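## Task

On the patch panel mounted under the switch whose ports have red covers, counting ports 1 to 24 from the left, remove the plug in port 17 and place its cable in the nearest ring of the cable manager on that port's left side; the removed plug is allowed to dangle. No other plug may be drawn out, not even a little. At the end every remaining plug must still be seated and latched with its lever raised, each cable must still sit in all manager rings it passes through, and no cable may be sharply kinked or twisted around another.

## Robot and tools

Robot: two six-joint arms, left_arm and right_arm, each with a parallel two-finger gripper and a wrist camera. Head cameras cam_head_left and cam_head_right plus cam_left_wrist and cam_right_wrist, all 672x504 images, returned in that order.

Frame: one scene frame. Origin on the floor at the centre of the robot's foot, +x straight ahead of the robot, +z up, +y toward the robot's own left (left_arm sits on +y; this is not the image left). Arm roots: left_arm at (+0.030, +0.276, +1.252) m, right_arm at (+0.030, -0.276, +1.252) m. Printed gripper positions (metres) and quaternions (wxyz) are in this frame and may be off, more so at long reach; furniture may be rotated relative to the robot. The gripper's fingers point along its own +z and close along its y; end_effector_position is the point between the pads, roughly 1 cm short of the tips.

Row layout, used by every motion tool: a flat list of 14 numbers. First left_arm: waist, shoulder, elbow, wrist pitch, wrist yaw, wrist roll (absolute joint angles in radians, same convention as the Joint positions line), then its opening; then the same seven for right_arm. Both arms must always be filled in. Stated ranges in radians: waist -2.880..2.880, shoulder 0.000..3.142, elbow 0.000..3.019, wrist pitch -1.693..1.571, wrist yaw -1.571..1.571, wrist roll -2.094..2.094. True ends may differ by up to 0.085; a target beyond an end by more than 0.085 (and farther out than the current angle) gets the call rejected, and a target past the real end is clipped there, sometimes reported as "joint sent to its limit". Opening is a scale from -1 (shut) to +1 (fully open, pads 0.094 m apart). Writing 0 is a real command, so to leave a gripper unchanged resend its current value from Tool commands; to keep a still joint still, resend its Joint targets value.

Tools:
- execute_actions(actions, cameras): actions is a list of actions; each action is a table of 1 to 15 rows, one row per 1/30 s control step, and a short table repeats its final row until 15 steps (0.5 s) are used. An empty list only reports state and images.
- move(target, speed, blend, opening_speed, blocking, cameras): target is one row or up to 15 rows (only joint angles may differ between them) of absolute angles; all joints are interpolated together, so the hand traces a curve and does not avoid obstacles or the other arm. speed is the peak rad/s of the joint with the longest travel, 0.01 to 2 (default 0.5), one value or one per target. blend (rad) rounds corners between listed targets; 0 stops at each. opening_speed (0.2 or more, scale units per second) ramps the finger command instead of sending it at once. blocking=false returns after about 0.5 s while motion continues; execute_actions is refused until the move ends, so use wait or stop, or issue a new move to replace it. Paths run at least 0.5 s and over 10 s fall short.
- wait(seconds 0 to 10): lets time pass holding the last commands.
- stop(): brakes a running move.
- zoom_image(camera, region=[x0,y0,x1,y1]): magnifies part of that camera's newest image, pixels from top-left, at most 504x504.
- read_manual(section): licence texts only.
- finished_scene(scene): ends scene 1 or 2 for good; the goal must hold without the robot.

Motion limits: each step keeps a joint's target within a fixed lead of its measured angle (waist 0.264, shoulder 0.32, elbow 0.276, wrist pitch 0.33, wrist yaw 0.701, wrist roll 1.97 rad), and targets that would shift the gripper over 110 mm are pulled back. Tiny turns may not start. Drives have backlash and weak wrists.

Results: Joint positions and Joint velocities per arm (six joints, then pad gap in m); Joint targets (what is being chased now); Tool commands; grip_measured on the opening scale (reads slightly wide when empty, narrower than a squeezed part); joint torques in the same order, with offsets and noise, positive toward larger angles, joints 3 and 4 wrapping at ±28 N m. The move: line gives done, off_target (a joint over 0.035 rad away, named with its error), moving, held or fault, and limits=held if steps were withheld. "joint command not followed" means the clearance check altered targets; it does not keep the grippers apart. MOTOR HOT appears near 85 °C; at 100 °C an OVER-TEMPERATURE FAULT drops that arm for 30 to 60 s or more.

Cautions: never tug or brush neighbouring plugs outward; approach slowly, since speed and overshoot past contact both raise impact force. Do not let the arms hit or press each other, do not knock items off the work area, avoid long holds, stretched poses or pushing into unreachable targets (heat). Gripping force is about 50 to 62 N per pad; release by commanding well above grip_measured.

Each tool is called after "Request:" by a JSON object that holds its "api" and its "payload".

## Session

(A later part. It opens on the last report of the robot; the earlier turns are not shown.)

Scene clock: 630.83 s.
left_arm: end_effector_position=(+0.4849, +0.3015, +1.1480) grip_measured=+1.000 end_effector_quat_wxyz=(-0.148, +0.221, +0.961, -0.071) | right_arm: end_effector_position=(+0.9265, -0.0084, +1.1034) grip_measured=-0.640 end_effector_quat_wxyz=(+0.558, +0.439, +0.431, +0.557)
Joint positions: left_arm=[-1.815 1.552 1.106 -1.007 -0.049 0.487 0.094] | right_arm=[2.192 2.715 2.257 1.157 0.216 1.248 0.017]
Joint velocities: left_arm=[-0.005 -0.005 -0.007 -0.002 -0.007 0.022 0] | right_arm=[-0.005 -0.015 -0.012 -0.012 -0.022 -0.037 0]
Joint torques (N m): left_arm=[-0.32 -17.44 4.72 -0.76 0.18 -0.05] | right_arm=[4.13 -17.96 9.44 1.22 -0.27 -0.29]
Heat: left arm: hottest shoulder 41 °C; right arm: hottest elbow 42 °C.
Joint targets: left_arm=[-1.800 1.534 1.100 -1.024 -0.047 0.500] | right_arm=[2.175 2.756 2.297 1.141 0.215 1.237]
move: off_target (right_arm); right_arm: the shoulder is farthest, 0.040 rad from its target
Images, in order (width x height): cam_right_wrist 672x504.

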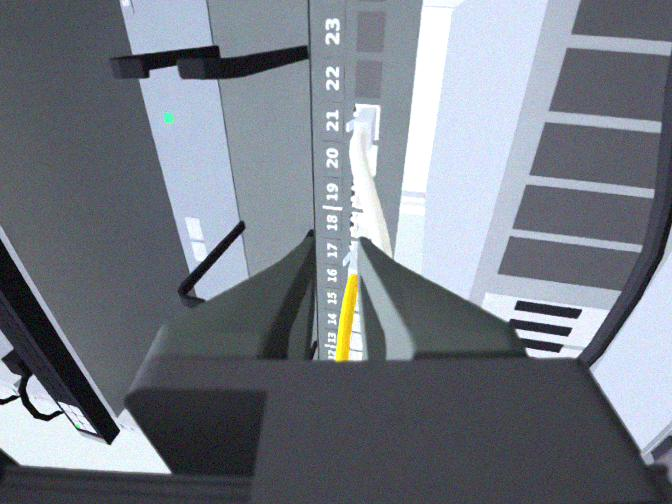

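Request:
{"api": "move", "payload": {"target": [[-1.8,1.534,1.1,-1.024,-0.047,0.5,1,2.175,2.763,2.296,1.141,0.215,1.237,-0.638],[-1.8,1.534,1.1,-1.024,-0.047,0.5,1,2.228,2.763,2.296,1.141,0.232,1.237,-0.638]], "speed": 0.1, "cameras": ["cam_right_wrist"]}}

Request:
{"api": "zoom_image", "payload": {"camera": "cam_right_wrist", "region": [250, 100, 500, 300]}}

Scene clock: 642.40 s.
left_arm: end_effector_position=(+0.4849, +0.3015, +1.1480) grip_measured=+1.000 end_effector_quat_wxyz=(-0.148, +0.221, +0.961, -0.071) | right_arm: end_effector_position=(+0.9137, +0.0141, +1.0888) grip_measured=-0.640 end_effector_quat_wxyz=(+0.547, +0.443, +0.440, +0.558)
Joint positions: left_arm=[-1.815 1.552 1.106 -1.007 -0.049 0.487 0.094] | right_arm=[2.217 2.738 2.257 1.156 0.228 1.248 0.017]
Joint velocities: left_arm=[-0.015 -0.015 0.012 -0.007 -0.007 0.066 0] | right_arm=[-0.005 -0.015 -0.017 0.017 -0.022 -0.037 0.001]
Joint torques (N m): left_arm=[-0.21 -17.55 4.62 -0.76 0.18 -0.07] | right_arm=[7.24 -20.31 9.5 1.58 -0.14 -0.28]
Heat: left arm: hottest shoulder 41 °C; right arm: hottest elbow 41 °C.
Joint targets: left_arm=[-1.800 1.534 1.100 -1.024 -0.047 0.500] | right_arm=[2.228 2.763 2.295 1.142 0.231 1.237]
move: off_target (right_arm); right_arm: the elbow is farthest, 0.039 rad from its target
Images, in order (width x height): cam_right_wrist 672x504.

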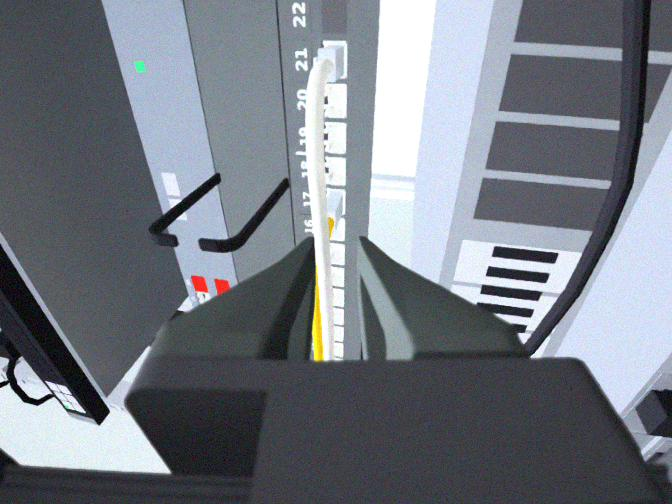

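Scaled by 2.016 from the camera's 672x504 image, which has a finer 960x720 frame.

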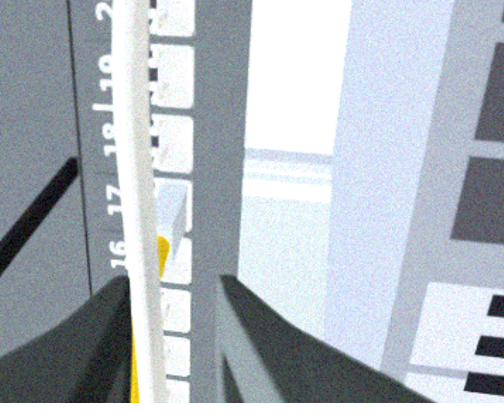

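Request:
{"api": "move", "payload": {"target": [-1.8,1.534,1.1,-1.024,-0.047,0.5,1,2.228,2.678,2.079,1.297,0.228,1.237,-0.638], "speed": 0.2, "cameras": ["cam_right_wrist"]}}

Scene clock: 682.73 s.
left_arm: end_effector_position=(+0.4849, +0.3015, +1.1480) grip_measured=+1.000 end_effector_quat_wxyz=(-0.148, +0.221, +0.961, -0.071) | right_arm: end_effector_position=(+0.8772, +0.0072, +1.0719) grip_measured=-0.640 end_effector_quat_wxyz=(+0.544, +0.444, +0.444, +0.556)
Joint positions: left_arm=[-1.815 1.552 1.106 -1.007 -0.049 0.487 0.094] | right_arm=[2.217 2.698 2.087 1.275 0.228 1.248 0.017]
Joint velocities: left_arm=[0.005 0.005 -0.027 0.007 0.022 -0.022 0] | right_arm=[-0.015 0.005 -0.002 0.002 0.037 0.037 -0.001]
Joint torques (N m): left_arm=[-0.38 -17.49 4.72 -0.77 0.2 -0.06] | right_arm=[7.3 -23.3 5.19 3.18 -0.22 -0.24]
Heat: left arm: hottest shoulder 41 °C; right arm: hottest elbow 40 °C.
Joint targets: left_arm=[-1.800 1.534 1.100 -1.024 -0.047 0.500] | right_arm=[2.228 2.677 2.079 1.297 0.228 1.237]
move: done
Images, in order (width x height): cam_right_wrist 672x504.

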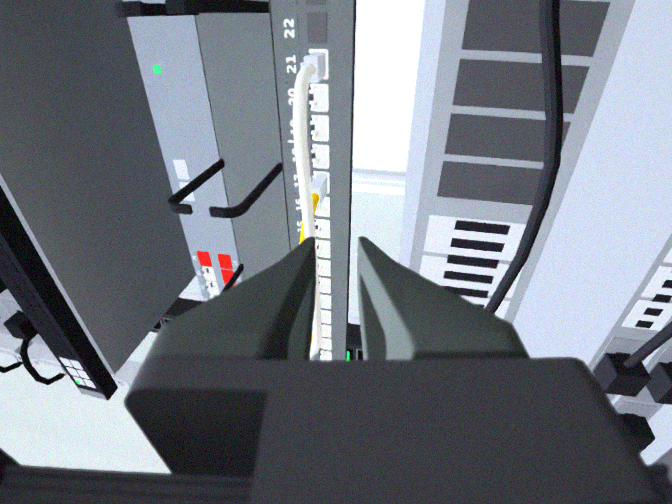

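Request:
{"api": "move", "payload": {"target": [-1.8,1.534,1.1,-1.024,-0.047,0.5,1,2.228,2.594,2.011,1.306,0.228,1.237,-0.93], "speed": 0.2, "cameras": ["cam_right_wrist"]}}

Request:
{"api": "zoom_image", "payload": {"camera": "cam_right_wrist", "region": [250, 100, 500, 300]}}

Scene clock: 705.00 s.
left_arm: end_effector_position=(+0.4849, +0.3015, +1.1480) grip_measured=+1.000 end_effector_quat_wxyz=(-0.148, +0.221, +0.961, -0.071) | right_arm: end_effector_position=(+0.8881, -0.0028, +1.1189) grip_measured=-0.928 end_effector_quat_wxyz=(+0.552, +0.440, +0.430, +0.563)
Joint positions: left_arm=[-1.815 1.552 1.106 -1.007 -0.049 0.487 0.094] | right_arm=[2.217 2.606 2.019 1.286 0.228 1.248 0.003]
Joint velocities: left_arm=[0.015 -0.005 -0.002 -0.007 -0.007 0.007 0] | right_arm=[0.005 -0.005 0.007 0.002 0.007 -0.037 0]
Joint torques (N m): left_arm=[-0.38 -17.49 4.77 -0.76 0.16 -0.08] | right_arm=[6.83 -23.3 5.2 3.14 -0.26 -0.22]
Heat: left arm: hottest shoulder 41 °C; right arm: hottest shoulder 41 °C.
Joint targets: left_arm=[-1.800 1.534 1.100 -1.024 -0.047 0.500] | right_arm=[2.228 2.594 2.012 1.306 0.228 1.237]
move: done
Images, in order (width x height): cam_right_wrist 672x504.

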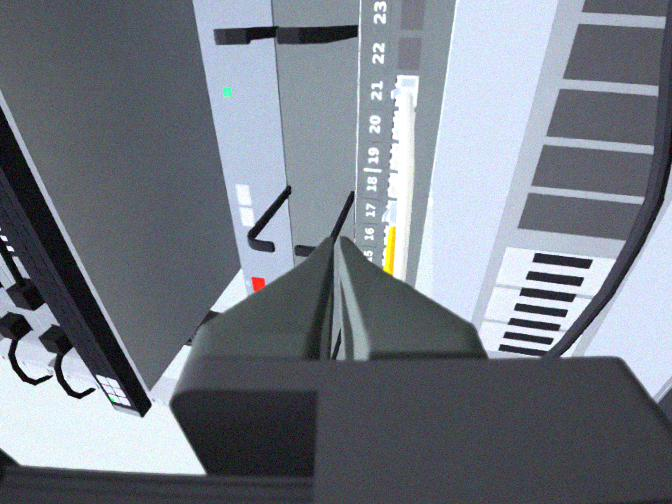

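Scaled by 2.016 from the camera's 672x504 image, which has a finer 960x720 frame.

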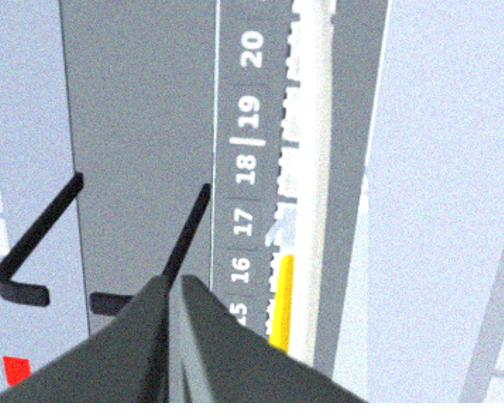

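Request:
{"api": "move", "payload": {"target": [-1.8,1.534,1.1,-1.024,-0.047,0.5,1,2.172,2.731,2.285,1.142,0.215,1.237,-0.93], "speed": 0.2, "cameras": ["cam_right_wrist"]}}

Request:
{"api": "zoom_image", "payload": {"camera": "cam_right_wrist", "region": [250, 100, 500, 300]}}

Scene clock: 721.93 s.
left_arm: end_effector_position=(+0.4849, +0.3015, +1.1480) grip_measured=+1.000 end_effector_quat_wxyz=(-0.148, +0.221, +0.961, -0.071) | right_arm: end_effector_position=(+0.9269, -0.0112, +1.1064) grip_measured=-0.928 end_effector_quat_wxyz=(+0.558, +0.441, +0.432, +0.555)
Joint positions: left_arm=[-1.815 1.552 1.106 -1.007 -0.049 0.487 0.094] | right_arm=[2.19 2.7 2.237 1.157 0.219 1.248 0.003]
Joint velocities: left_arm=[-0.005 0.005 -0.017 -0.012 0.066 0.022 0] | right_arm=[-0.015 0.005 0.002 -0.002 -0.007 0.095 0]
Joint torques (N m): left_arm=[-0.38 -17.61 4.75 -0.68 0.16 -0.1] | right_arm=[4.31 -21.66 9.98 1.57 -0.34 -0.28]
Heat: left arm: hottest shoulder 41 °C; right arm: hottest shoulder 40 °C.
Joint targets: left_arm=[-1.800 1.534 1.100 -1.024 -0.047 0.500] | right_arm=[2.172 2.731 2.284 1.142 0.216 1.237]
move: off_target (right_arm); right_arm: the elbow is farthest, 0.048 rad from its target
Images, in order (width x height): cam_right_wrist 672x504.

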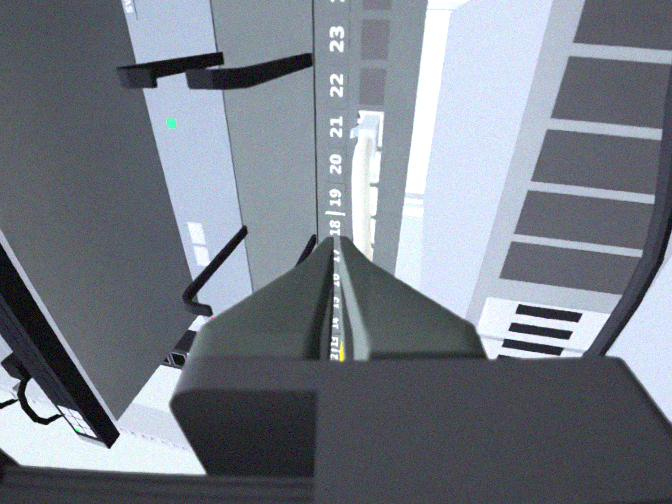

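Scaled by 2.016 from the camera's 672x504 image, which has a finer 960x720 frame.

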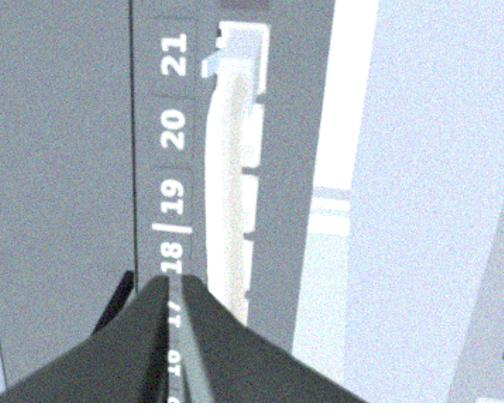

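Request:
{"api": "move", "payload": {"target": [-1.8,1.534,1.1,-1.024,-0.047,0.5,1,2.160,2.774,2.388,1.081,0.215,1.237,-0.93], "speed": 0.12, "cameras": ["cam_right_wrist"]}}

Request:
{"api": "zoom_image", "payload": {"camera": "cam_right_wrist", "region": [250, 100, 500, 300]}}

Scene clock: 737.53 s.
left_arm: end_effector_position=(+0.4849, +0.3015, +1.1480) grip_measured=+1.000 end_effector_quat_wxyz=(-0.148, +0.221, +0.961, -0.071) | right_arm: end_effector_position=(+0.9424, -0.0111, +1.1083) grip_measured=-0.928 end_effector_quat_wxyz=(+0.560, +0.439, +0.430, +0.555)
Joint positions: left_arm=[-1.815 1.552 1.106 -1.007 -0.049 0.487 0.094] | right_arm=[2.186 2.739 2.34 1.1 0.216 1.248 0.003]
Joint velocities: left_arm=[-0.005 0.005 -0.007 0.002 0.007 -0.007 0] | right_arm=[-0.015 -0.005 0.022 -0.002 -0.022 0.022 0.002]
Joint torques (N m): left_arm=[-0.44 -17.49 4.67 -0.85 0.19 -0.05] | right_arm=[3.96 -21.01 10.39 1.21 -0.3 -0.23]
Heat: left arm: hottest shoulder 41 °C; right arm: hottest shoulder 40 °C.
Joint targets: left_arm=[-1.800 1.534 1.100 -1.024 -0.047 0.500] | right_arm=[2.159 2.774 2.389 1.081 0.215 1.237]
move: off_target (right_arm); right_arm: the elbow is farthest, 0.048 rad from its target
Images, in order (width x height): cam_right_wrist 672x504.

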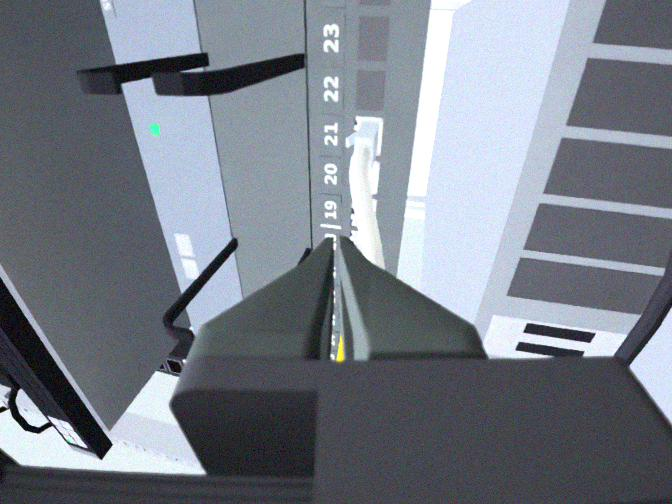

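Scaled by 2.016 from the camera's 672x504 image, which has a finer 960x720 frame.

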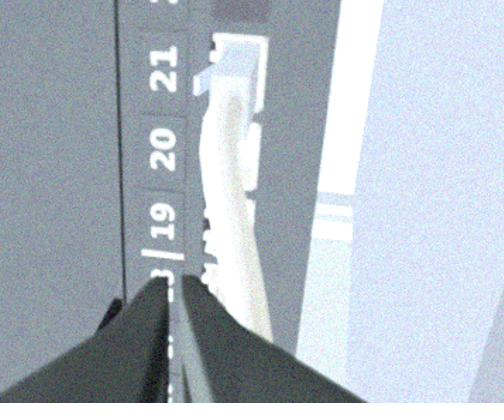

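Request:
{"api": "move", "payload": {"target": [-1.8,1.534,1.1,-1.024,-0.047,0.5,1,2.160,2.785,2.388,1.081,0.215,1.237,-0.638], "speed": 0.12, "opening_speed": 0.5, "cameras": ["cam_right_wrist"]}}

Request:
{"api": "zoom_image", "payload": {"camera": "cam_right_wrist", "region": [250, 100, 500, 300]}}

Scene clock: 749.50 s.
left_arm: end_effector_position=(+0.4849, +0.3015, +1.1480) grip_measured=+1.000 end_effector_quat_wxyz=(-0.148, +0.221, +0.961, -0.071) | right_arm: end_effector_position=(+0.9427, -0.0109, +1.1087) grip_measured=-0.641 end_effector_quat_wxyz=(+0.561, +0.438, +0.430, +0.556)
Joint positions: left_arm=[-1.815 1.552 1.106 -1.007 -0.049 0.487 0.094] | right_arm=[2.186 2.743 2.346 1.1 0.214 1.248 0.017]
Joint velocities: left_arm=[-0.024 0.005 0.002 0.002 0.022 0.051 0] | right_arm=[-0.024 -0.015 0.012 -0.022 -0.007 0.007 0]
Joint torques (N m): left_arm=[-0.15 -17.26 4.7 -0.79 0.18 -0.06] | right_arm=[4.25 -19.55 9.96 1.28 -0.28 -0.23]
Heat: left arm: hottest shoulder 41 °C; right arm: hottest elbow 42 °C.
Joint targets: left_arm=[-1.800 1.534 1.100 -1.024 -0.047 0.500] | right_arm=[2.160 2.785 2.388 1.081 0.214 1.237]
move: off_target (right_arm); right_arm: the shoulder is farthest, 0.042 rad from its target
Images, in order (width x height): cam_right_wrist 672x504.

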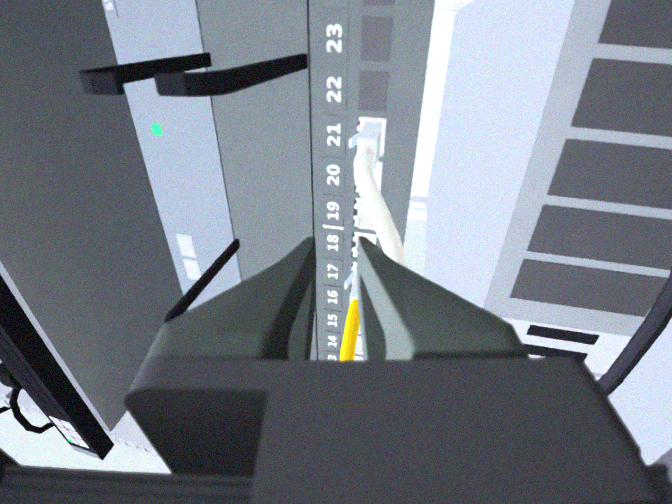

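Scaled by 2.016 from the camera's 672x504 image, which has a finer 960x720 frame.

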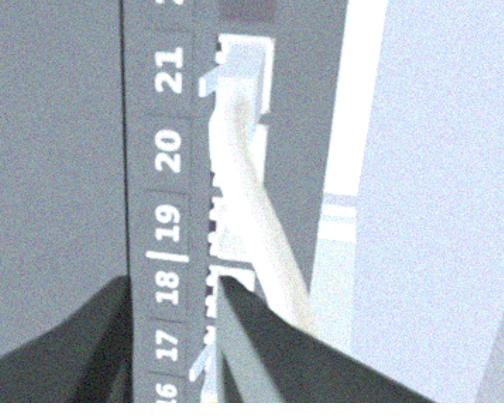

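Request:
{"api": "move", "payload": {"target": [-1.8,1.534,1.1,-1.024,-0.047,0.5,1,2.160,2.794,2.388,1.081,0.215,1.237,-0.638], "speed": 0.12, "cameras": ["cam_right_wrist"]}}

Request:
{"api": "zoom_image", "payload": {"camera": "cam_right_wrist", "region": [250, 100, 500, 300]}}

Scene clock: 762.30 s.
left_arm: end_effector_position=(+0.4849, +0.3015, +1.1480) grip_measured=+1.000 end_effector_quat_wxyz=(-0.148, +0.221, +0.961, -0.071) | right_arm: end_effector_position=(+0.9428, -0.0108, +1.1083) grip_measured=-0.640 end_effector_quat_wxyz=(+0.561, +0.438, +0.429, +0.556)
Joint positions: left_arm=[-1.815 1.552 1.106 -1.007 -0.049 0.487 0.094] | right_arm=[2.186 2.746 2.351 1.1 0.214 1.248 0.017]
Joint velocities: left_arm=[0.005 0.005 -0.002 0.012 0.007 -0.007 0] | right_arm=[-0.005 -0.005 -0.007 -0.012 0.007 -0.007 0]
Joint torques (N m): left_arm=[-0.38 -17.85 4.66 -0.7 0.17 -0.06] | right_arm=[4.25 -19.02 9.47 1.22 -0.14 -0.26]
Heat: left arm: hottest shoulder 41 °C; right arm: hottest elbow 42 °C.
Joint targets: left_arm=[-1.800 1.534 1.100 -1.024 -0.047 0.500] | right_arm=[2.160 2.793 2.388 1.081 0.215 1.237]
move: off_target (right_arm); right_arm: the shoulder is farthest, 0.048 rad from its target
Images, in order (width x height): cam_right_wrist 672x504.

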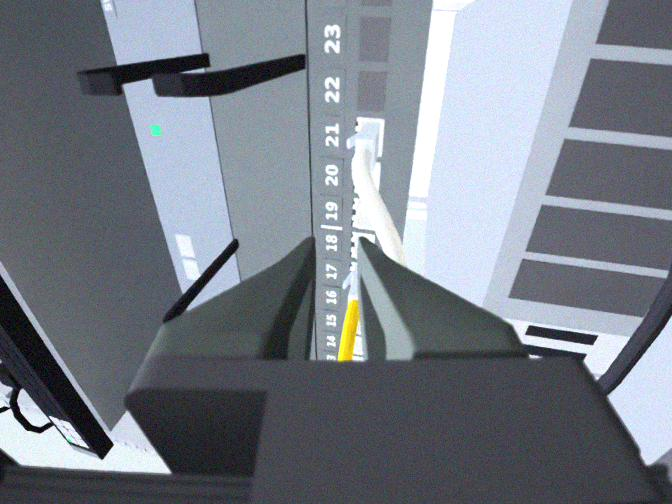

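Scaled by 2.016 from the camera's 672x504 image, which has a finer 960x720 frame.

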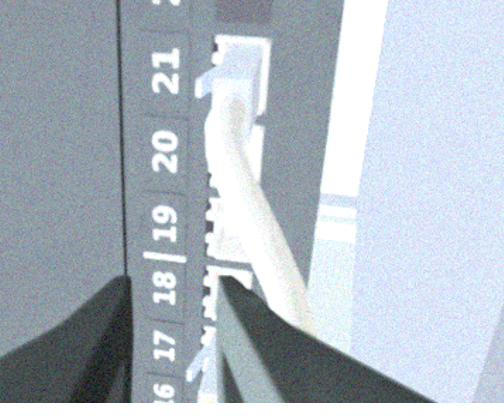

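Request:
{"api": "move", "payload": {"target": [-1.8,1.534,1.1,-1.024,-0.047,0.5,1,2.160,2.803,2.384,1.085,0.215,1.237,-0.638], "speed": 0.12, "cameras": ["cam_right_wrist"]}}

Request:
{"api": "zoom_image", "payload": {"camera": "cam_right_wrist", "region": [250, 100, 500, 300]}}

Scene clock: 774.57 s.
left_arm: end_effector_position=(+0.4849, +0.3015, +1.1480) grip_measured=+1.000 end_effector_quat_wxyz=(-0.148, +0.221, +0.961, -0.071) | right_arm: end_effector_position=(+0.9405, -0.0097, +1.1018) grip_measured=-0.640 end_effector_quat_wxyz=(+0.560, +0.439, +0.432, +0.554)
Joint positions: left_arm=[-1.815 1.552 1.106 -1.007 -0.049 0.487 0.094] | right_arm=[2.186 2.753 2.351 1.1 0.214 1.246 0.017]
Joint velocities: left_arm=[-0.024 -0.005 -0.007 -0.007 0.037 0.022 0] | right_arm=[0.005 -0.005 -0.017 -0.007 -0.022 -0.037 -0.001]
Joint torques (N m): left_arm=[-0.15 -17.9 4.83 -0.77 0.18 -0.03] | right_arm=[4.13 -19.02 9.28 1.35 -0.17 -0.28]
Heat: left arm: hottest shoulder 41 °C; right arm: hottest elbow 43 °C.
Joint targets: left_arm=[-1.800 1.534 1.100 -1.024 -0.047 0.500] | right_arm=[2.160 2.804 2.383 1.085 0.216 1.236]
move: off_target (right_arm); right_arm: the shoulder is farthest, 0.050 rad from its target
Images, in order (width x height): cam_right_wrist 672x504.

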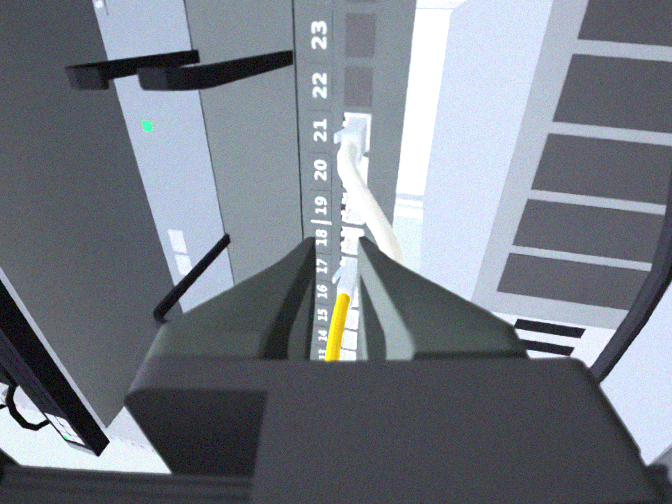

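Scaled by 2.016 from the camera's 672x504 image, which has a finer 960x720 frame.

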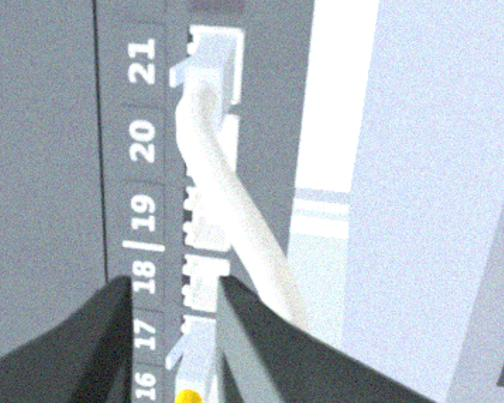

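Request:
{"api": "move", "payload": {"target": [-1.8,1.534,1.1,-1.024,-0.047,0.5,1,2.220,2.825,2.482,1.04,0.235,1.237,-0.638], "speed": 0.1, "cameras": ["cam_right_wrist"]}}

Request:
{"api": "zoom_image", "payload": {"camera": "cam_right_wrist", "region": [250, 100, 500, 300]}}

Scene clock: 806.80 s.
left_arm: end_effector_position=(+0.4849, +0.3015, +1.1480) grip_measured=+1.000 end_effector_quat_wxyz=(-0.148, +0.221, +0.961, -0.071) | right_arm: end_effector_position=(+0.9453, +0.0090, +1.1074) grip_measured=-0.640 end_effector_quat_wxyz=(+0.556, +0.442, +0.428, +0.559)
Joint positions: left_arm=[-1.815 1.552 1.106 -1.007 -0.049 0.487 0.094] | right_arm=[2.207 2.789 2.435 1.057 0.231 1.246 0.017]
Joint velocities: left_arm=[-0.005 -0.015 0.017 -0.002 -0.007 0.081 0] | right_arm=[-0.005 -0.005 0.017 -0.012 -0.037 0.022 0.001]
Joint torques (N m): left_arm=[-0.44 -17.38 4.74 -0.76 0.16 -0.09] | right_arm=[6.83 -20.84 10.48 1.17 -0.1 -0.25]
Heat: left arm: hottest shoulder 41 °C; right arm: hottest elbow 43 °C.
Joint targets: left_arm=[-1.800 1.534 1.100 -1.024 -0.047 0.500] | right_arm=[2.220 2.825 2.483 1.039 0.235 1.237]
move: off_target (right_arm); right_arm: the elbow is farthest, 0.047 rad from its target
Images, in order (width x height): cam_right_wrist 672x504.

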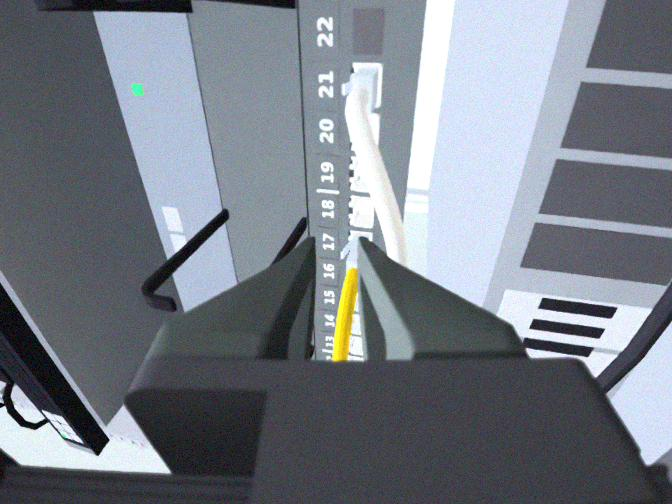

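Scaled by 2.016 from the camera's 672x504 image, which has a finer 960x720 frame.

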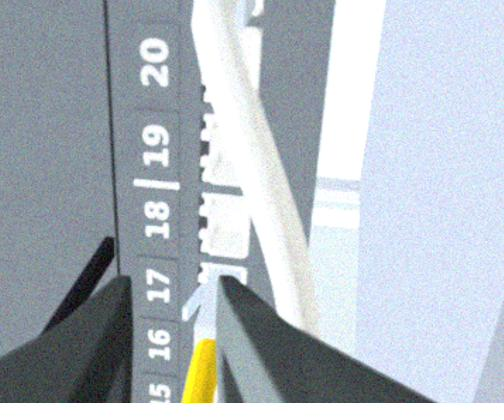

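Request:
{"api": "move", "payload": {"target": [-1.8,1.534,1.1,-1.024,-0.047,0.5,1,2.220,2.839,2.480,1.04,0.235,1.237,-0.638], "speed": 0.1, "cameras": ["cam_right_wrist"]}}

Request:
{"api": "zoom_image", "payload": {"camera": "cam_right_wrist", "region": [250, 100, 500, 300]}}

Scene clock: 827.10 s.
left_arm: end_effector_position=(+0.4849, +0.3015, +1.1480) grip_measured=+1.000 end_effector_quat_wxyz=(-0.148, +0.221, +0.961, -0.071) | right_arm: end_effector_position=(+0.9429, +0.0101, +1.1008) grip_measured=-0.640 end_effector_quat_wxyz=(+0.555, +0.443, +0.431, +0.557)
Joint positions: left_arm=[-1.815 1.552 1.106 -1.007 -0.049 0.487 0.094] | right_arm=[2.207 2.796 2.435 1.057 0.231 1.246 0.017]
Joint velocities: left_arm=[-0.005 -0.015 -0.007 0.002 -0.051 -0.037 0] | right_arm=[0.005 -0.005 0.002 -0.017 -0.051 -0.066 -0.001]
Joint torques (N m): left_arm=[-0.44 -17.61 4.68 -0.72 0.17 -0.05] | right_arm=[7.47 -19.66 10.32 1.39 -0.06 -0.23]
Heat: left arm: hottest shoulder 41 °C; right arm: hottest elbow 45 °C.
Joint targets: left_arm=[-1.800 1.534 1.100 -1.024 -0.047 0.500] | right_arm=[2.220 2.838 2.479 1.040 0.235 1.237]
move: off_target (right_arm); right_arm: the elbow is farthest, 0.045 rad from its target
Images, in order (width x height): cam_right_wrist 672x504.

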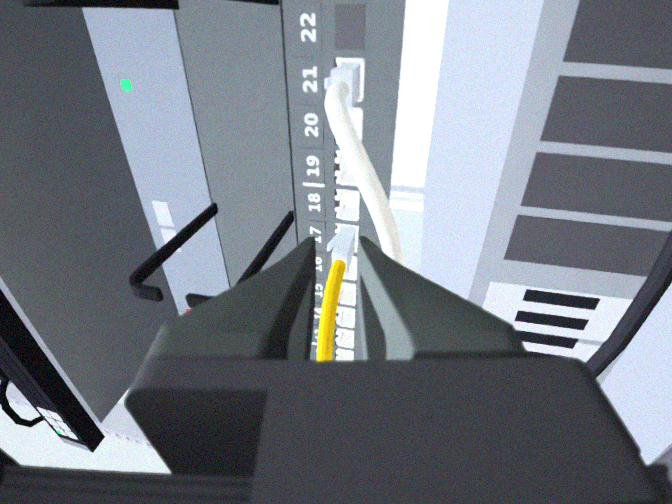

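Scaled by 2.016 from the camera's 672x504 image, which has a finer 960x720 frame.

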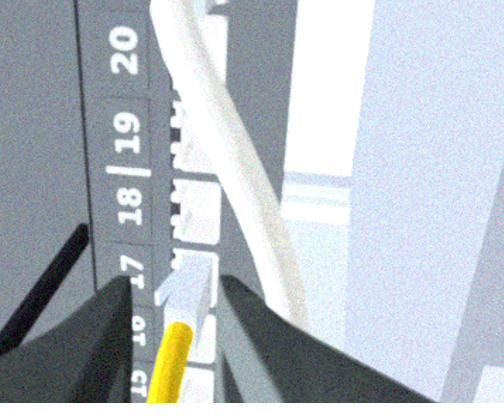

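Request:
{"api": "move", "payload": {"target": [-1.8,1.534,1.1,-1.024,-0.047,0.5,1,2.226,2.881,2.573,0.988,0.235,1.237,-0.638], "speed": 0.1, "cameras": ["cam_right_wrist"]}}

Request:
{"api": "zoom_image", "payload": {"camera": "cam_right_wrist", "region": [270, 160, 440, 300]}}

Scene clock: 849.73 s.
left_arm: end_effector_position=(+0.4849, +0.3015, +1.1480) grip_measured=+1.000 end_effector_quat_wxyz=(-0.148, +0.221, +0.961, -0.071) | right_arm: end_effector_position=(+0.9488, +0.0187, +1.0994) grip_measured=-0.640 end_effector_quat_wxyz=(+0.553, +0.442, +0.431, +0.560)
Joint positions: left_arm=[-1.815 1.552 1.106 -1.007 -0.049 0.487 0.094] | right_arm=[2.214 2.841 2.527 1.01 0.231 1.246 0.017]
Joint velocities: left_arm=[0.024 0.005 -0.007 -0.012 -0.022 -0.081 0] | right_arm=[0.005 0.005 0.002 -0.007 -0.11 -0.037 0]
Joint torques (N m): left_arm=[-0.62 -17.32 4.74 -0.7 0.17 -0.04] | right_arm=[7.06 -19.84 10.71 1.25 -0.04 -0.23]
Heat: left arm: hottest shoulder 41 °C; right arm: hottest elbow 46 °C.
Joint targets: left_arm=[-1.800 1.534 1.100 -1.024 -0.047 0.500] | right_arm=[2.227 2.881 2.573 0.989 0.235 1.237]
move: off_target (right_arm); right_arm: the elbow is farthest, 0.046 rad from its target
Images, in order (width x height): cam_right_wrist 672x504.

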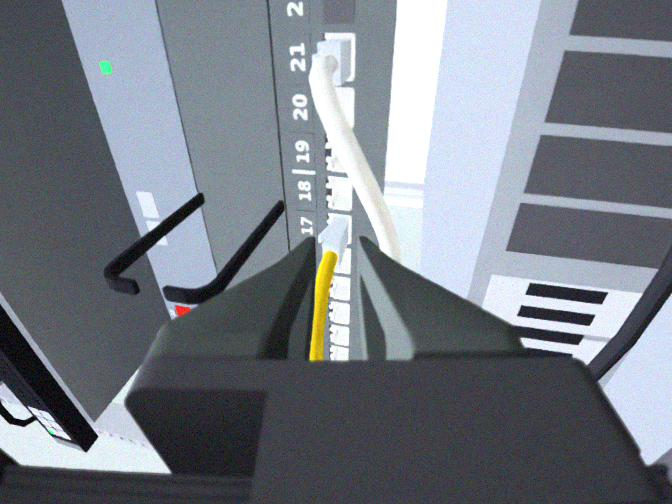

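Scaled by 2.965 from the camera's 672x504 image, which has a finer 960x720 frame.

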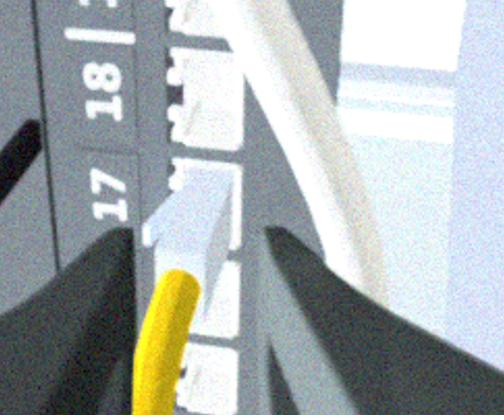

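Request:
{"api": "move", "payload": {"target": [-1.8,1.534,1.1,-1.024,-0.047,0.5,1,2.226,2.881,2.573,0.988,0.235,1.237,-0.9], "opening_speed": 0.25, "cameras": ["cam_right_wrist"]}}

Request:
{"api": "zoom_image", "payload": {"camera": "cam_right_wrist", "region": [270, 160, 440, 300]}}

Scene clock: 866.53 s.
left_arm: end_effector_position=(+0.4849, +0.3015, +1.1480) grip_measured=+1.000 end_effector_quat_wxyz=(-0.148, +0.221, +0.961, -0.071) | right_arm: end_effector_position=(+0.9490, +0.0190, +1.1021) grip_measured=-0.894 end_effector_quat_wxyz=(+0.554, +0.442, +0.428, +0.561)
Joint positions: left_arm=[-1.815 1.552 1.106 -1.007 -0.049 0.487 0.094] | right_arm=[2.215 2.842 2.533 1.013 0.234 1.246 0.005]
Joint velocities: left_arm=[0.005 -0.005 0.002 -0.007 -0.066 0.037 0] | right_arm=[-0.005 0.005 0.007 0.002 0.051 -0.081 -0.001]
Joint torques (N m): left_arm=[0.09 -17.49 4.64 -0.72 0.16 -0.06] | right_arm=[6.18 -19.78 10.47 1.22 -0.2 -0.2]
Heat: left arm: hottest shoulder 41 °C; right arm: hottest elbow 44 °C.
Joint targets: left_arm=[-1.800 1.534 1.100 -1.024 -0.047 0.500] | right_arm=[2.226 2.882 2.574 0.991 0.235 1.237]
move: off_target (right_arm); right_arm: the elbow is farthest, 0.040 rad from its target
Images, in order (width x height): cam_right_wrist 672x504.

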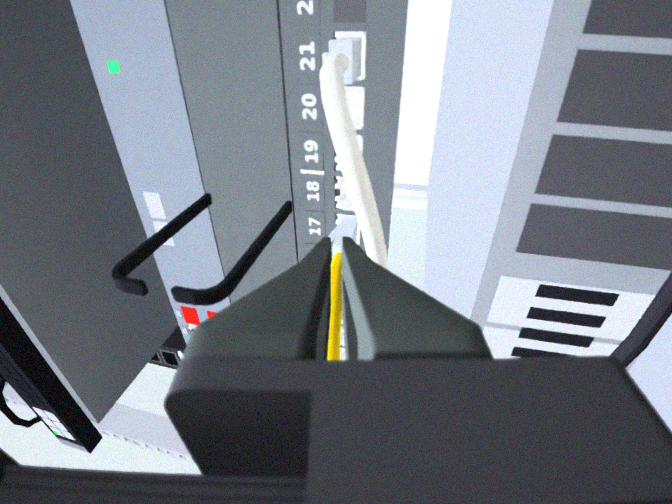

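Scaled by 2.965 from the camera's 672x504 image, which has a finer 960x720 frame.

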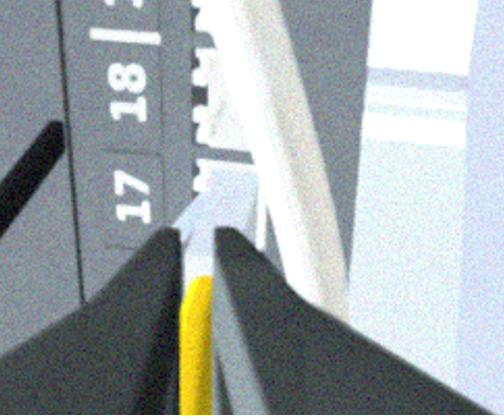

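Request:
{"api": "move", "payload": {"target": [-1.8,1.534,1.1,-1.024,-0.047,0.5,1,2.226,2.881,2.573,0.988,0.235,1.237,-1.0], "opening_speed": 0.25, "cameras": ["cam_right_wrist"]}}

Request:
{"api": "zoom_image", "payload": {"camera": "cam_right_wrist", "region": [270, 160, 440, 300]}}

Scene clock: 873.57 s.
left_arm: end_effector_position=(+0.4849, +0.3015, +1.1480) grip_measured=+1.000 end_effector_quat_wxyz=(-0.148, +0.221, +0.961, -0.071) | right_arm: end_effector_position=(+0.9491, +0.0178, +1.1017) grip_measured=-0.988 end_effector_quat_wxyz=(+0.555, +0.445, +0.426, +0.559)
Joint positions: left_arm=[-1.815 1.552 1.106 -1.007 -0.049 0.487 0.094] | right_arm=[2.215 2.842 2.533 1.013 0.242 1.246 0.001]
Joint velocities: left_arm=[0.005 -0.015 -0.007 -0.012 0.007 -0.037 0] | right_arm=[-0.005 -0.005 -0.012 -0.027 0.081 -0.007 0]
Joint torques (N m): left_arm=[-0.21 -17.79 4.64 -0.7 0.17 -0.1] | right_arm=[6.95 -20.48 10.14 0.99 -0.46 -0.23]
Heat: left arm: hottest shoulder 41 °C; right arm: hottest elbow 43 °C.
Joint targets: left_arm=[-1.800 1.534 1.100 -1.024 -0.047 0.500] | right_arm=[2.226 2.881 2.572 0.988 0.235 1.237]
move: off_target (right_arm); right_arm: the elbow is farthest, 0.040 rad from its target
Images, in order (width x height): cam_right_wrist 672x504.

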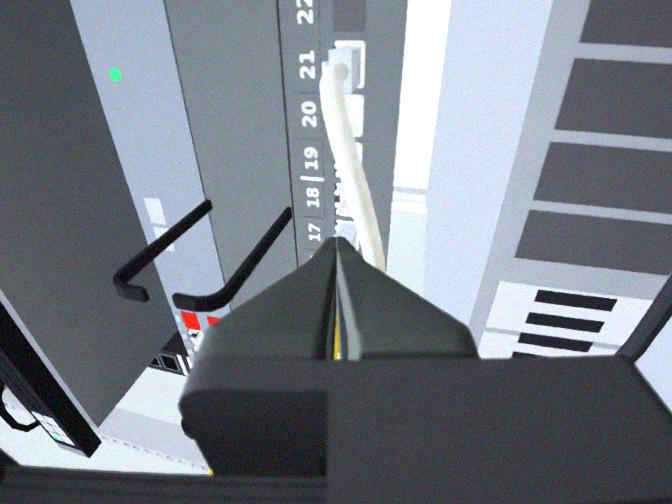

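Scaled by 2.965 from the camera's 672x504 image, which has a finer 960x720 frame.

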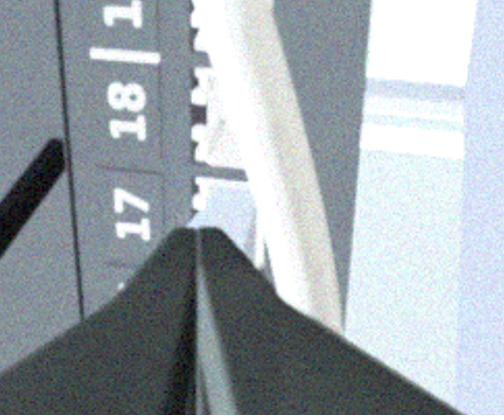

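Request:
{"api": "move", "payload": {"target": [-1.8,1.534,1.1,-1.024,-0.047,0.5,1,2.226,2.881,2.573,0.988,0.235,1.237,-0.638], "opening_speed": 0.3, "cameras": ["cam_right_wrist"]}}

Request:
{"api": "zoom_image", "payload": {"camera": "cam_right_wrist", "region": [270, 160, 440, 300]}}

Scene clock: 881.77 s.
left_arm: end_effector_position=(+0.4849, +0.3015, +1.1480) grip_measured=+1.000 end_effector_quat_wxyz=(-0.148, +0.221, +0.961, -0.071) | right_arm: end_effector_position=(+0.9495, +0.0192, +1.1002) grip_measured=-0.641 end_effector_quat_wxyz=(+0.553, +0.444, +0.430, +0.559)
Joint positions: left_arm=[-1.815 1.552 1.106 -1.007 -0.049 0.487 0.094] | right_arm=[2.215 2.842 2.533 1.005 0.237 1.246 0.017]
Joint velocities: left_arm=[-0.015 -0.015 -0.012 -0.002 0.037 0.11 0] | right_arm=[0.015 0.005 0.002 0.007 0.007 -0.037 0.001]
Joint torques (N m): left_arm=[-0.79 -17.44 4.7 -0.72 0.21 -0.06] | right_arm=[5.83 -19.25 10.32 1.24 -0.33 -0.22]
Heat: left arm: hottest shoulder 41 °C; right arm: hottest elbow 43 °C.
Joint targets: left_arm=[-1.800 1.534 1.100 -1.024 -0.047 0.500] | right_arm=[2.226 2.881 2.573 0.984 0.235 1.237]
move: off_target (right_arm); right_arm: the elbow is farthest, 0.040 rad from its target
Images, in order (width x height): cam_right_wrist 672x504.

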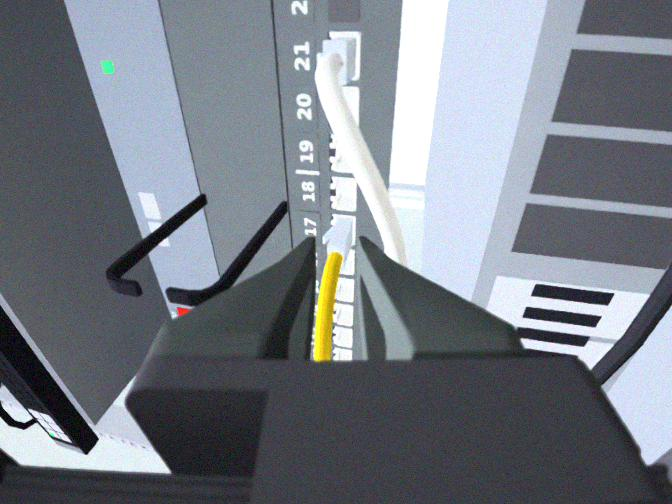

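Scaled by 2.965 from the camera's 672x504 image, which has a finer 960x720 frame.

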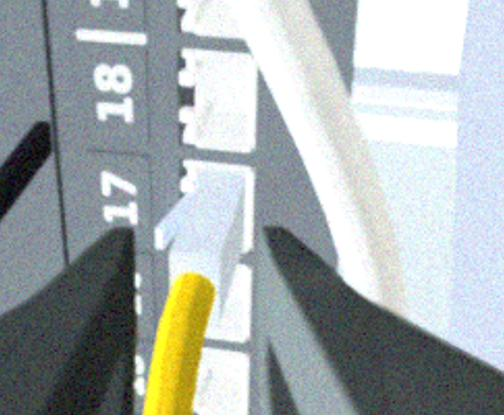

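Request:
{"api": "move", "payload": {"target": [-1.8,1.534,1.1,-1.024,-0.047,0.5,1,2.194,2.925,2.674,0.930,0.22,1.237,-0.638], "speed": 0.08, "cameras": ["cam_right_wrist"]}}

Request:
{"api": "zoom_image", "payload": {"camera": "cam_right_wrist", "region": [270, 160, 440, 300]}}

Scene clock: 898.13 s.
left_arm: end_effector_position=(+0.4849, +0.3015, +1.1480) grip_measured=+1.000 end_effector_quat_wxyz=(-0.148, +0.221, +0.961, -0.071) | right_arm: end_effector_position=(+0.9568, +0.0240, +1.1015) grip_measured=-0.640 end_effector_quat_wxyz=(+0.551, +0.438, +0.433, +0.563)
Joint positions: left_arm=[-1.815 1.552 1.106 -1.007 -0.049 0.487 0.094] | right_arm=[2.215 2.884 2.627 0.953 0.222 1.246 0.017]
Joint velocities: left_arm=[-0.005 -0.015 0.002 -0.007 0.037 -0.037 0] | right_arm=[-0.005 -0.005 0.012 -0.017 0.037 -0.11 0]
Joint torques (N m): left_arm=[-0.21 -17.55 4.71 -0.7 0.2 -0.06] | right_arm=[4.89 -20.48 11.02 1.17 -0.33 -0.25]
Heat: left arm: hottest shoulder 41 °C; right arm: hottest shoulder 43 °C.
Joint targets: left_arm=[-1.800 1.534 1.100 -1.024 -0.047 0.500] | right_arm=[2.194 2.925 2.674 0.931 0.220 1.237]
move: off_target (right_arm); right_arm: the elbow is farthest, 0.047 rad from its target
Images, in order (width x height): cam_right_wrist 672x504.

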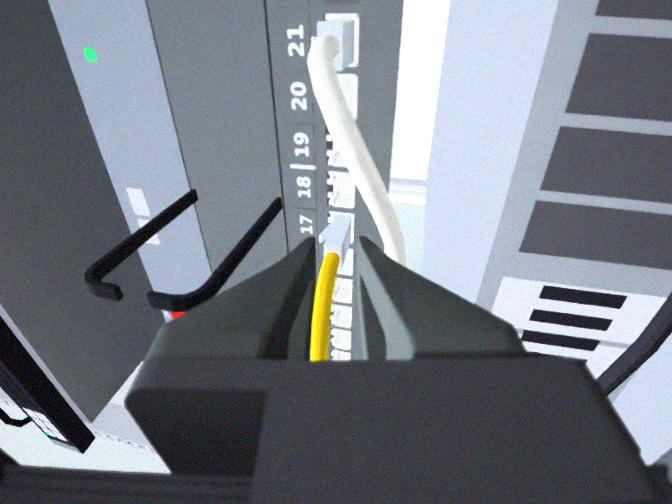

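Scaled by 2.965 from the camera's 672x504 image, which has a finer 960x720 frame.

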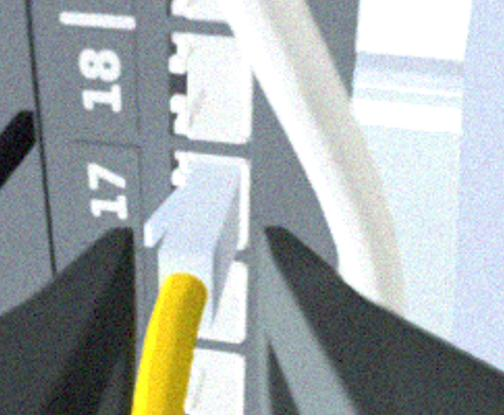

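Request:
{"api": "move", "payload": {"target": [-1.8,1.534,1.1,-1.024,-0.047,0.5,1,2.184,2.925,2.674,0.930,0.22,1.237,-0.638], "speed": 0.08, "cameras": ["cam_right_wrist"]}}

Request:
{"api": "zoom_image", "payload": {"camera": "cam_right_wrist", "region": [270, 160, 440, 300]}}

Scene clock: 908.67 s.
left_arm: end_effector_position=(+0.4849, +0.3015, +1.1480) grip_measured=+1.000 end_effector_quat_wxyz=(-0.148, +0.221, +0.961, -0.071) | right_arm: end_effector_position=(+0.9571, +0.0241, +1.1024) grip_measured=-0.640 end_effector_quat_wxyz=(+0.551, +0.438, +0.432, +0.563)
Joint positions: left_arm=[-1.815 1.552 1.106 -1.007 -0.049 0.487 0.094] | right_arm=[2.215 2.884 2.628 0.953 0.22 1.246 0.017]
Joint velocities: left_arm=[-0.005 -0.005 -0.002 0.002 0.022 -0.007 0] | right_arm=[-0.015 -0.005 0.002 -0.007 -0.007 -0.007 -0.001]
Joint torques (N m): left_arm=[-0.26 -17.2 4.66 -0.84 0.19 -0.03] | right_arm=[4.01 -19.78 11.03 1.09 -0.25 -0.29]
Heat: left arm: hottest shoulder 41 °C; right arm: hottest shoulder 43 °C.
Joint targets: left_arm=[-1.800 1.534 1.100 -1.024 -0.047 0.500] | right_arm=[2.185 2.924 2.675 0.930 0.220 1.237]
move: off_target (right_arm); right_arm: the elbow is farthest, 0.046 rad from its target
Images, in order (width x height): cam_right_wrist 672x504.

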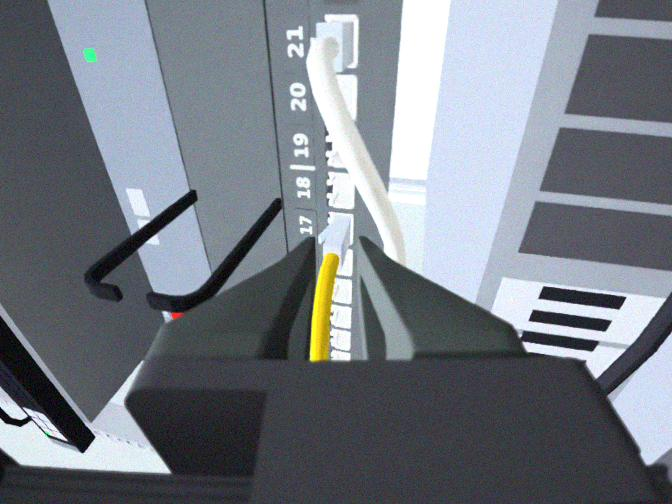

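Scaled by 2.965 from the camera's 672x504 image, which has a finer 960x720 frame.

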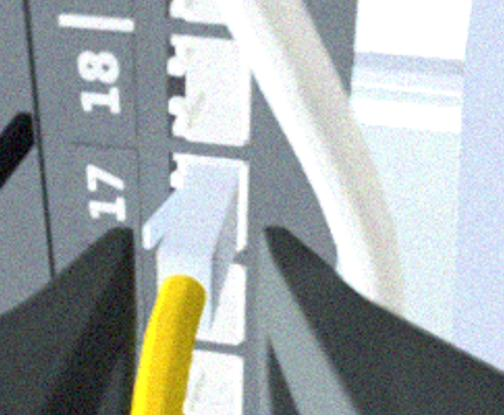

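Request:
{"api": "move", "payload": {"target": [-1.8,1.534,1.1,-1.024,-0.047,0.5,1,2.182,2.925,2.674,0.930,0.275,1.237,-0.638], "speed": 0.08, "cameras": ["cam_right_wrist"]}}

Request:
{"api": "zoom_image", "payload": {"camera": "cam_right_wrist", "region": [270, 160, 440, 300]}}

Scene clock: 918.77 s.
left_arm: end_effector_position=(+0.4849, +0.3015, +1.1480) grip_measured=+1.000 end_effector_quat_wxyz=(-0.148, +0.221, +0.961, -0.071) | right_arm: end_effector_position=(+0.9577, +0.0185, +1.1013) grip_measured=-0.640 end_effector_quat_wxyz=(+0.556, +0.449, +0.426, +0.554)
Joint positions: left_arm=[-1.815 1.552 1.106 -1.007 -0.049 0.487 0.094] | right_arm=[2.215 2.884 2.63 0.953 0.254 1.246 0.017]
Joint velocities: left_arm=[-0.005 -0.005 -0.002 -0.007 -0.037 -0.007 0] | right_arm=[-0.015 -0.005 0.017 0.017 0.037 0.066 0]
Joint torques (N m): left_arm=[-0.26 -17.55 4.75 -0.79 0.16 -0.05] | right_arm=[3.25 -20.37 10.78 0.91 0.33 -0.2]
Heat: left arm: hottest shoulder 41 °C; right arm: hottest elbow 44 °C.
Joint targets: left_arm=[-1.800 1.534 1.100 -1.024 -0.047 0.500] | right_arm=[2.182 2.925 2.674 0.930 0.267 1.237]
move: off_target (right_arm); right_arm: the elbow is farthest, 0.044 rad from its target
Images, in order (width x height): cam_right_wrist 672x504.

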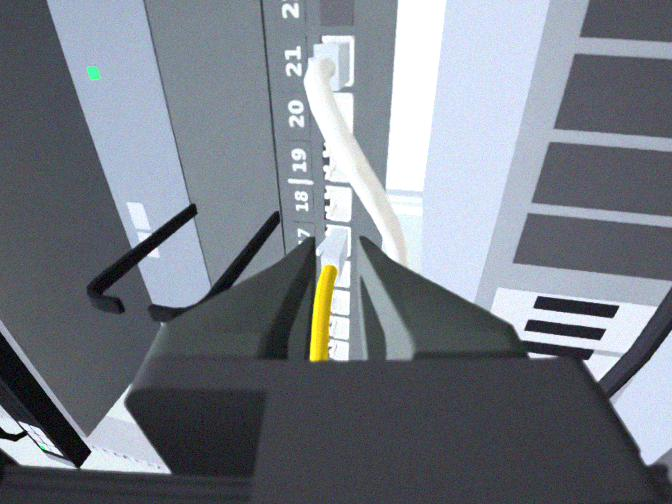

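Scaled by 2.965 from the camera's 672x504 image, which has a finer 960x720 frame.

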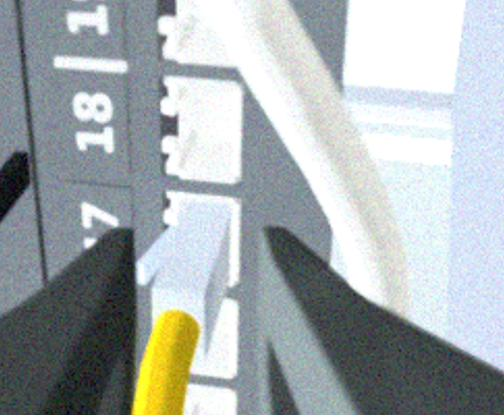

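Request:
{"api": "move", "payload": {"target": [-1.8,1.534,1.1,-1.024,-0.047,0.5,1,2.182,2.925,2.674,0.930,0.275,1.237,-0.88], "opening_speed": 0.25, "cameras": ["cam_right_wrist"]}}

Request:
{"api": "zoom_image", "payload": {"camera": "cam_right_wrist", "region": [270, 160, 440, 300]}}

Scene clock: 926.97 s.
left_arm: end_effector_position=(+0.4849, +0.3015, +1.1480) grip_measured=+1.000 end_effector_quat_wxyz=(-0.148, +0.221, +0.961, -0.071) | right_arm: end_effector_position=(+0.9589, +0.0167, +1.1040) grip_measured=-0.870 end_effector_quat_wxyz=(+0.558, +0.452, +0.422, +0.554)
Joint positions: left_arm=[-1.815 1.552 1.106 -1.007 -0.049 0.487 0.094] | right_arm=[2.215 2.884 2.636 0.953 0.262 1.248 0.006]
Joint velocities: left_arm=[0.005 -0.005 0.002 0.007 -0.007 -0.037 0] | right_arm=[0.005 0.005 -0.002 -0.002 -0.066 -0.022 -0.001]
Joint torques (N m): left_arm=[-0.32 -17.2 4.66 -0.68 0.19 -0.05] | right_arm=[3.43 -21.07 10.48 0.91 0.3 -0.29]
Heat: left arm: hottest shoulder 41 °C; right arm: hottest shoulder 44 °C.
Joint targets: left_arm=[-1.800 1.534 1.100 -1.024 -0.047 0.500] | right_arm=[2.182 2.925 2.674 0.930 0.274 1.239]
move: off_target (right_arm); right_arm: the shoulder is farthest, 0.041 rad from its target
Images, in order (width x height): cam_right_wrist 672x504.

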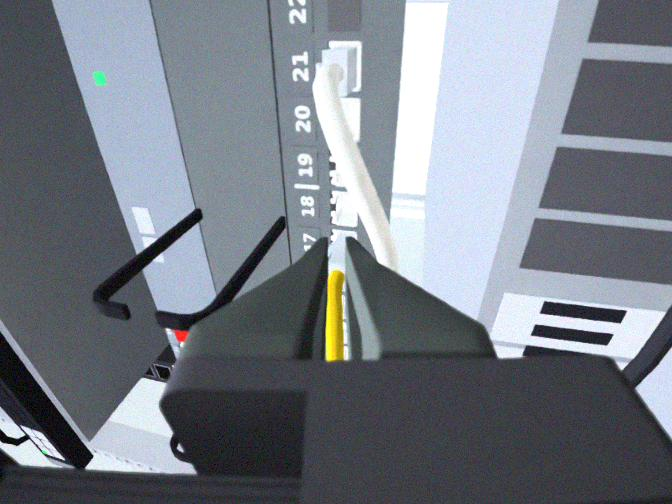

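Scaled by 2.965 from the camera's 672x504 image, which has a finer 960x720 frame.

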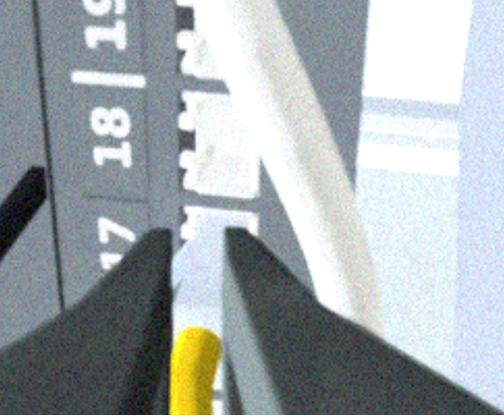

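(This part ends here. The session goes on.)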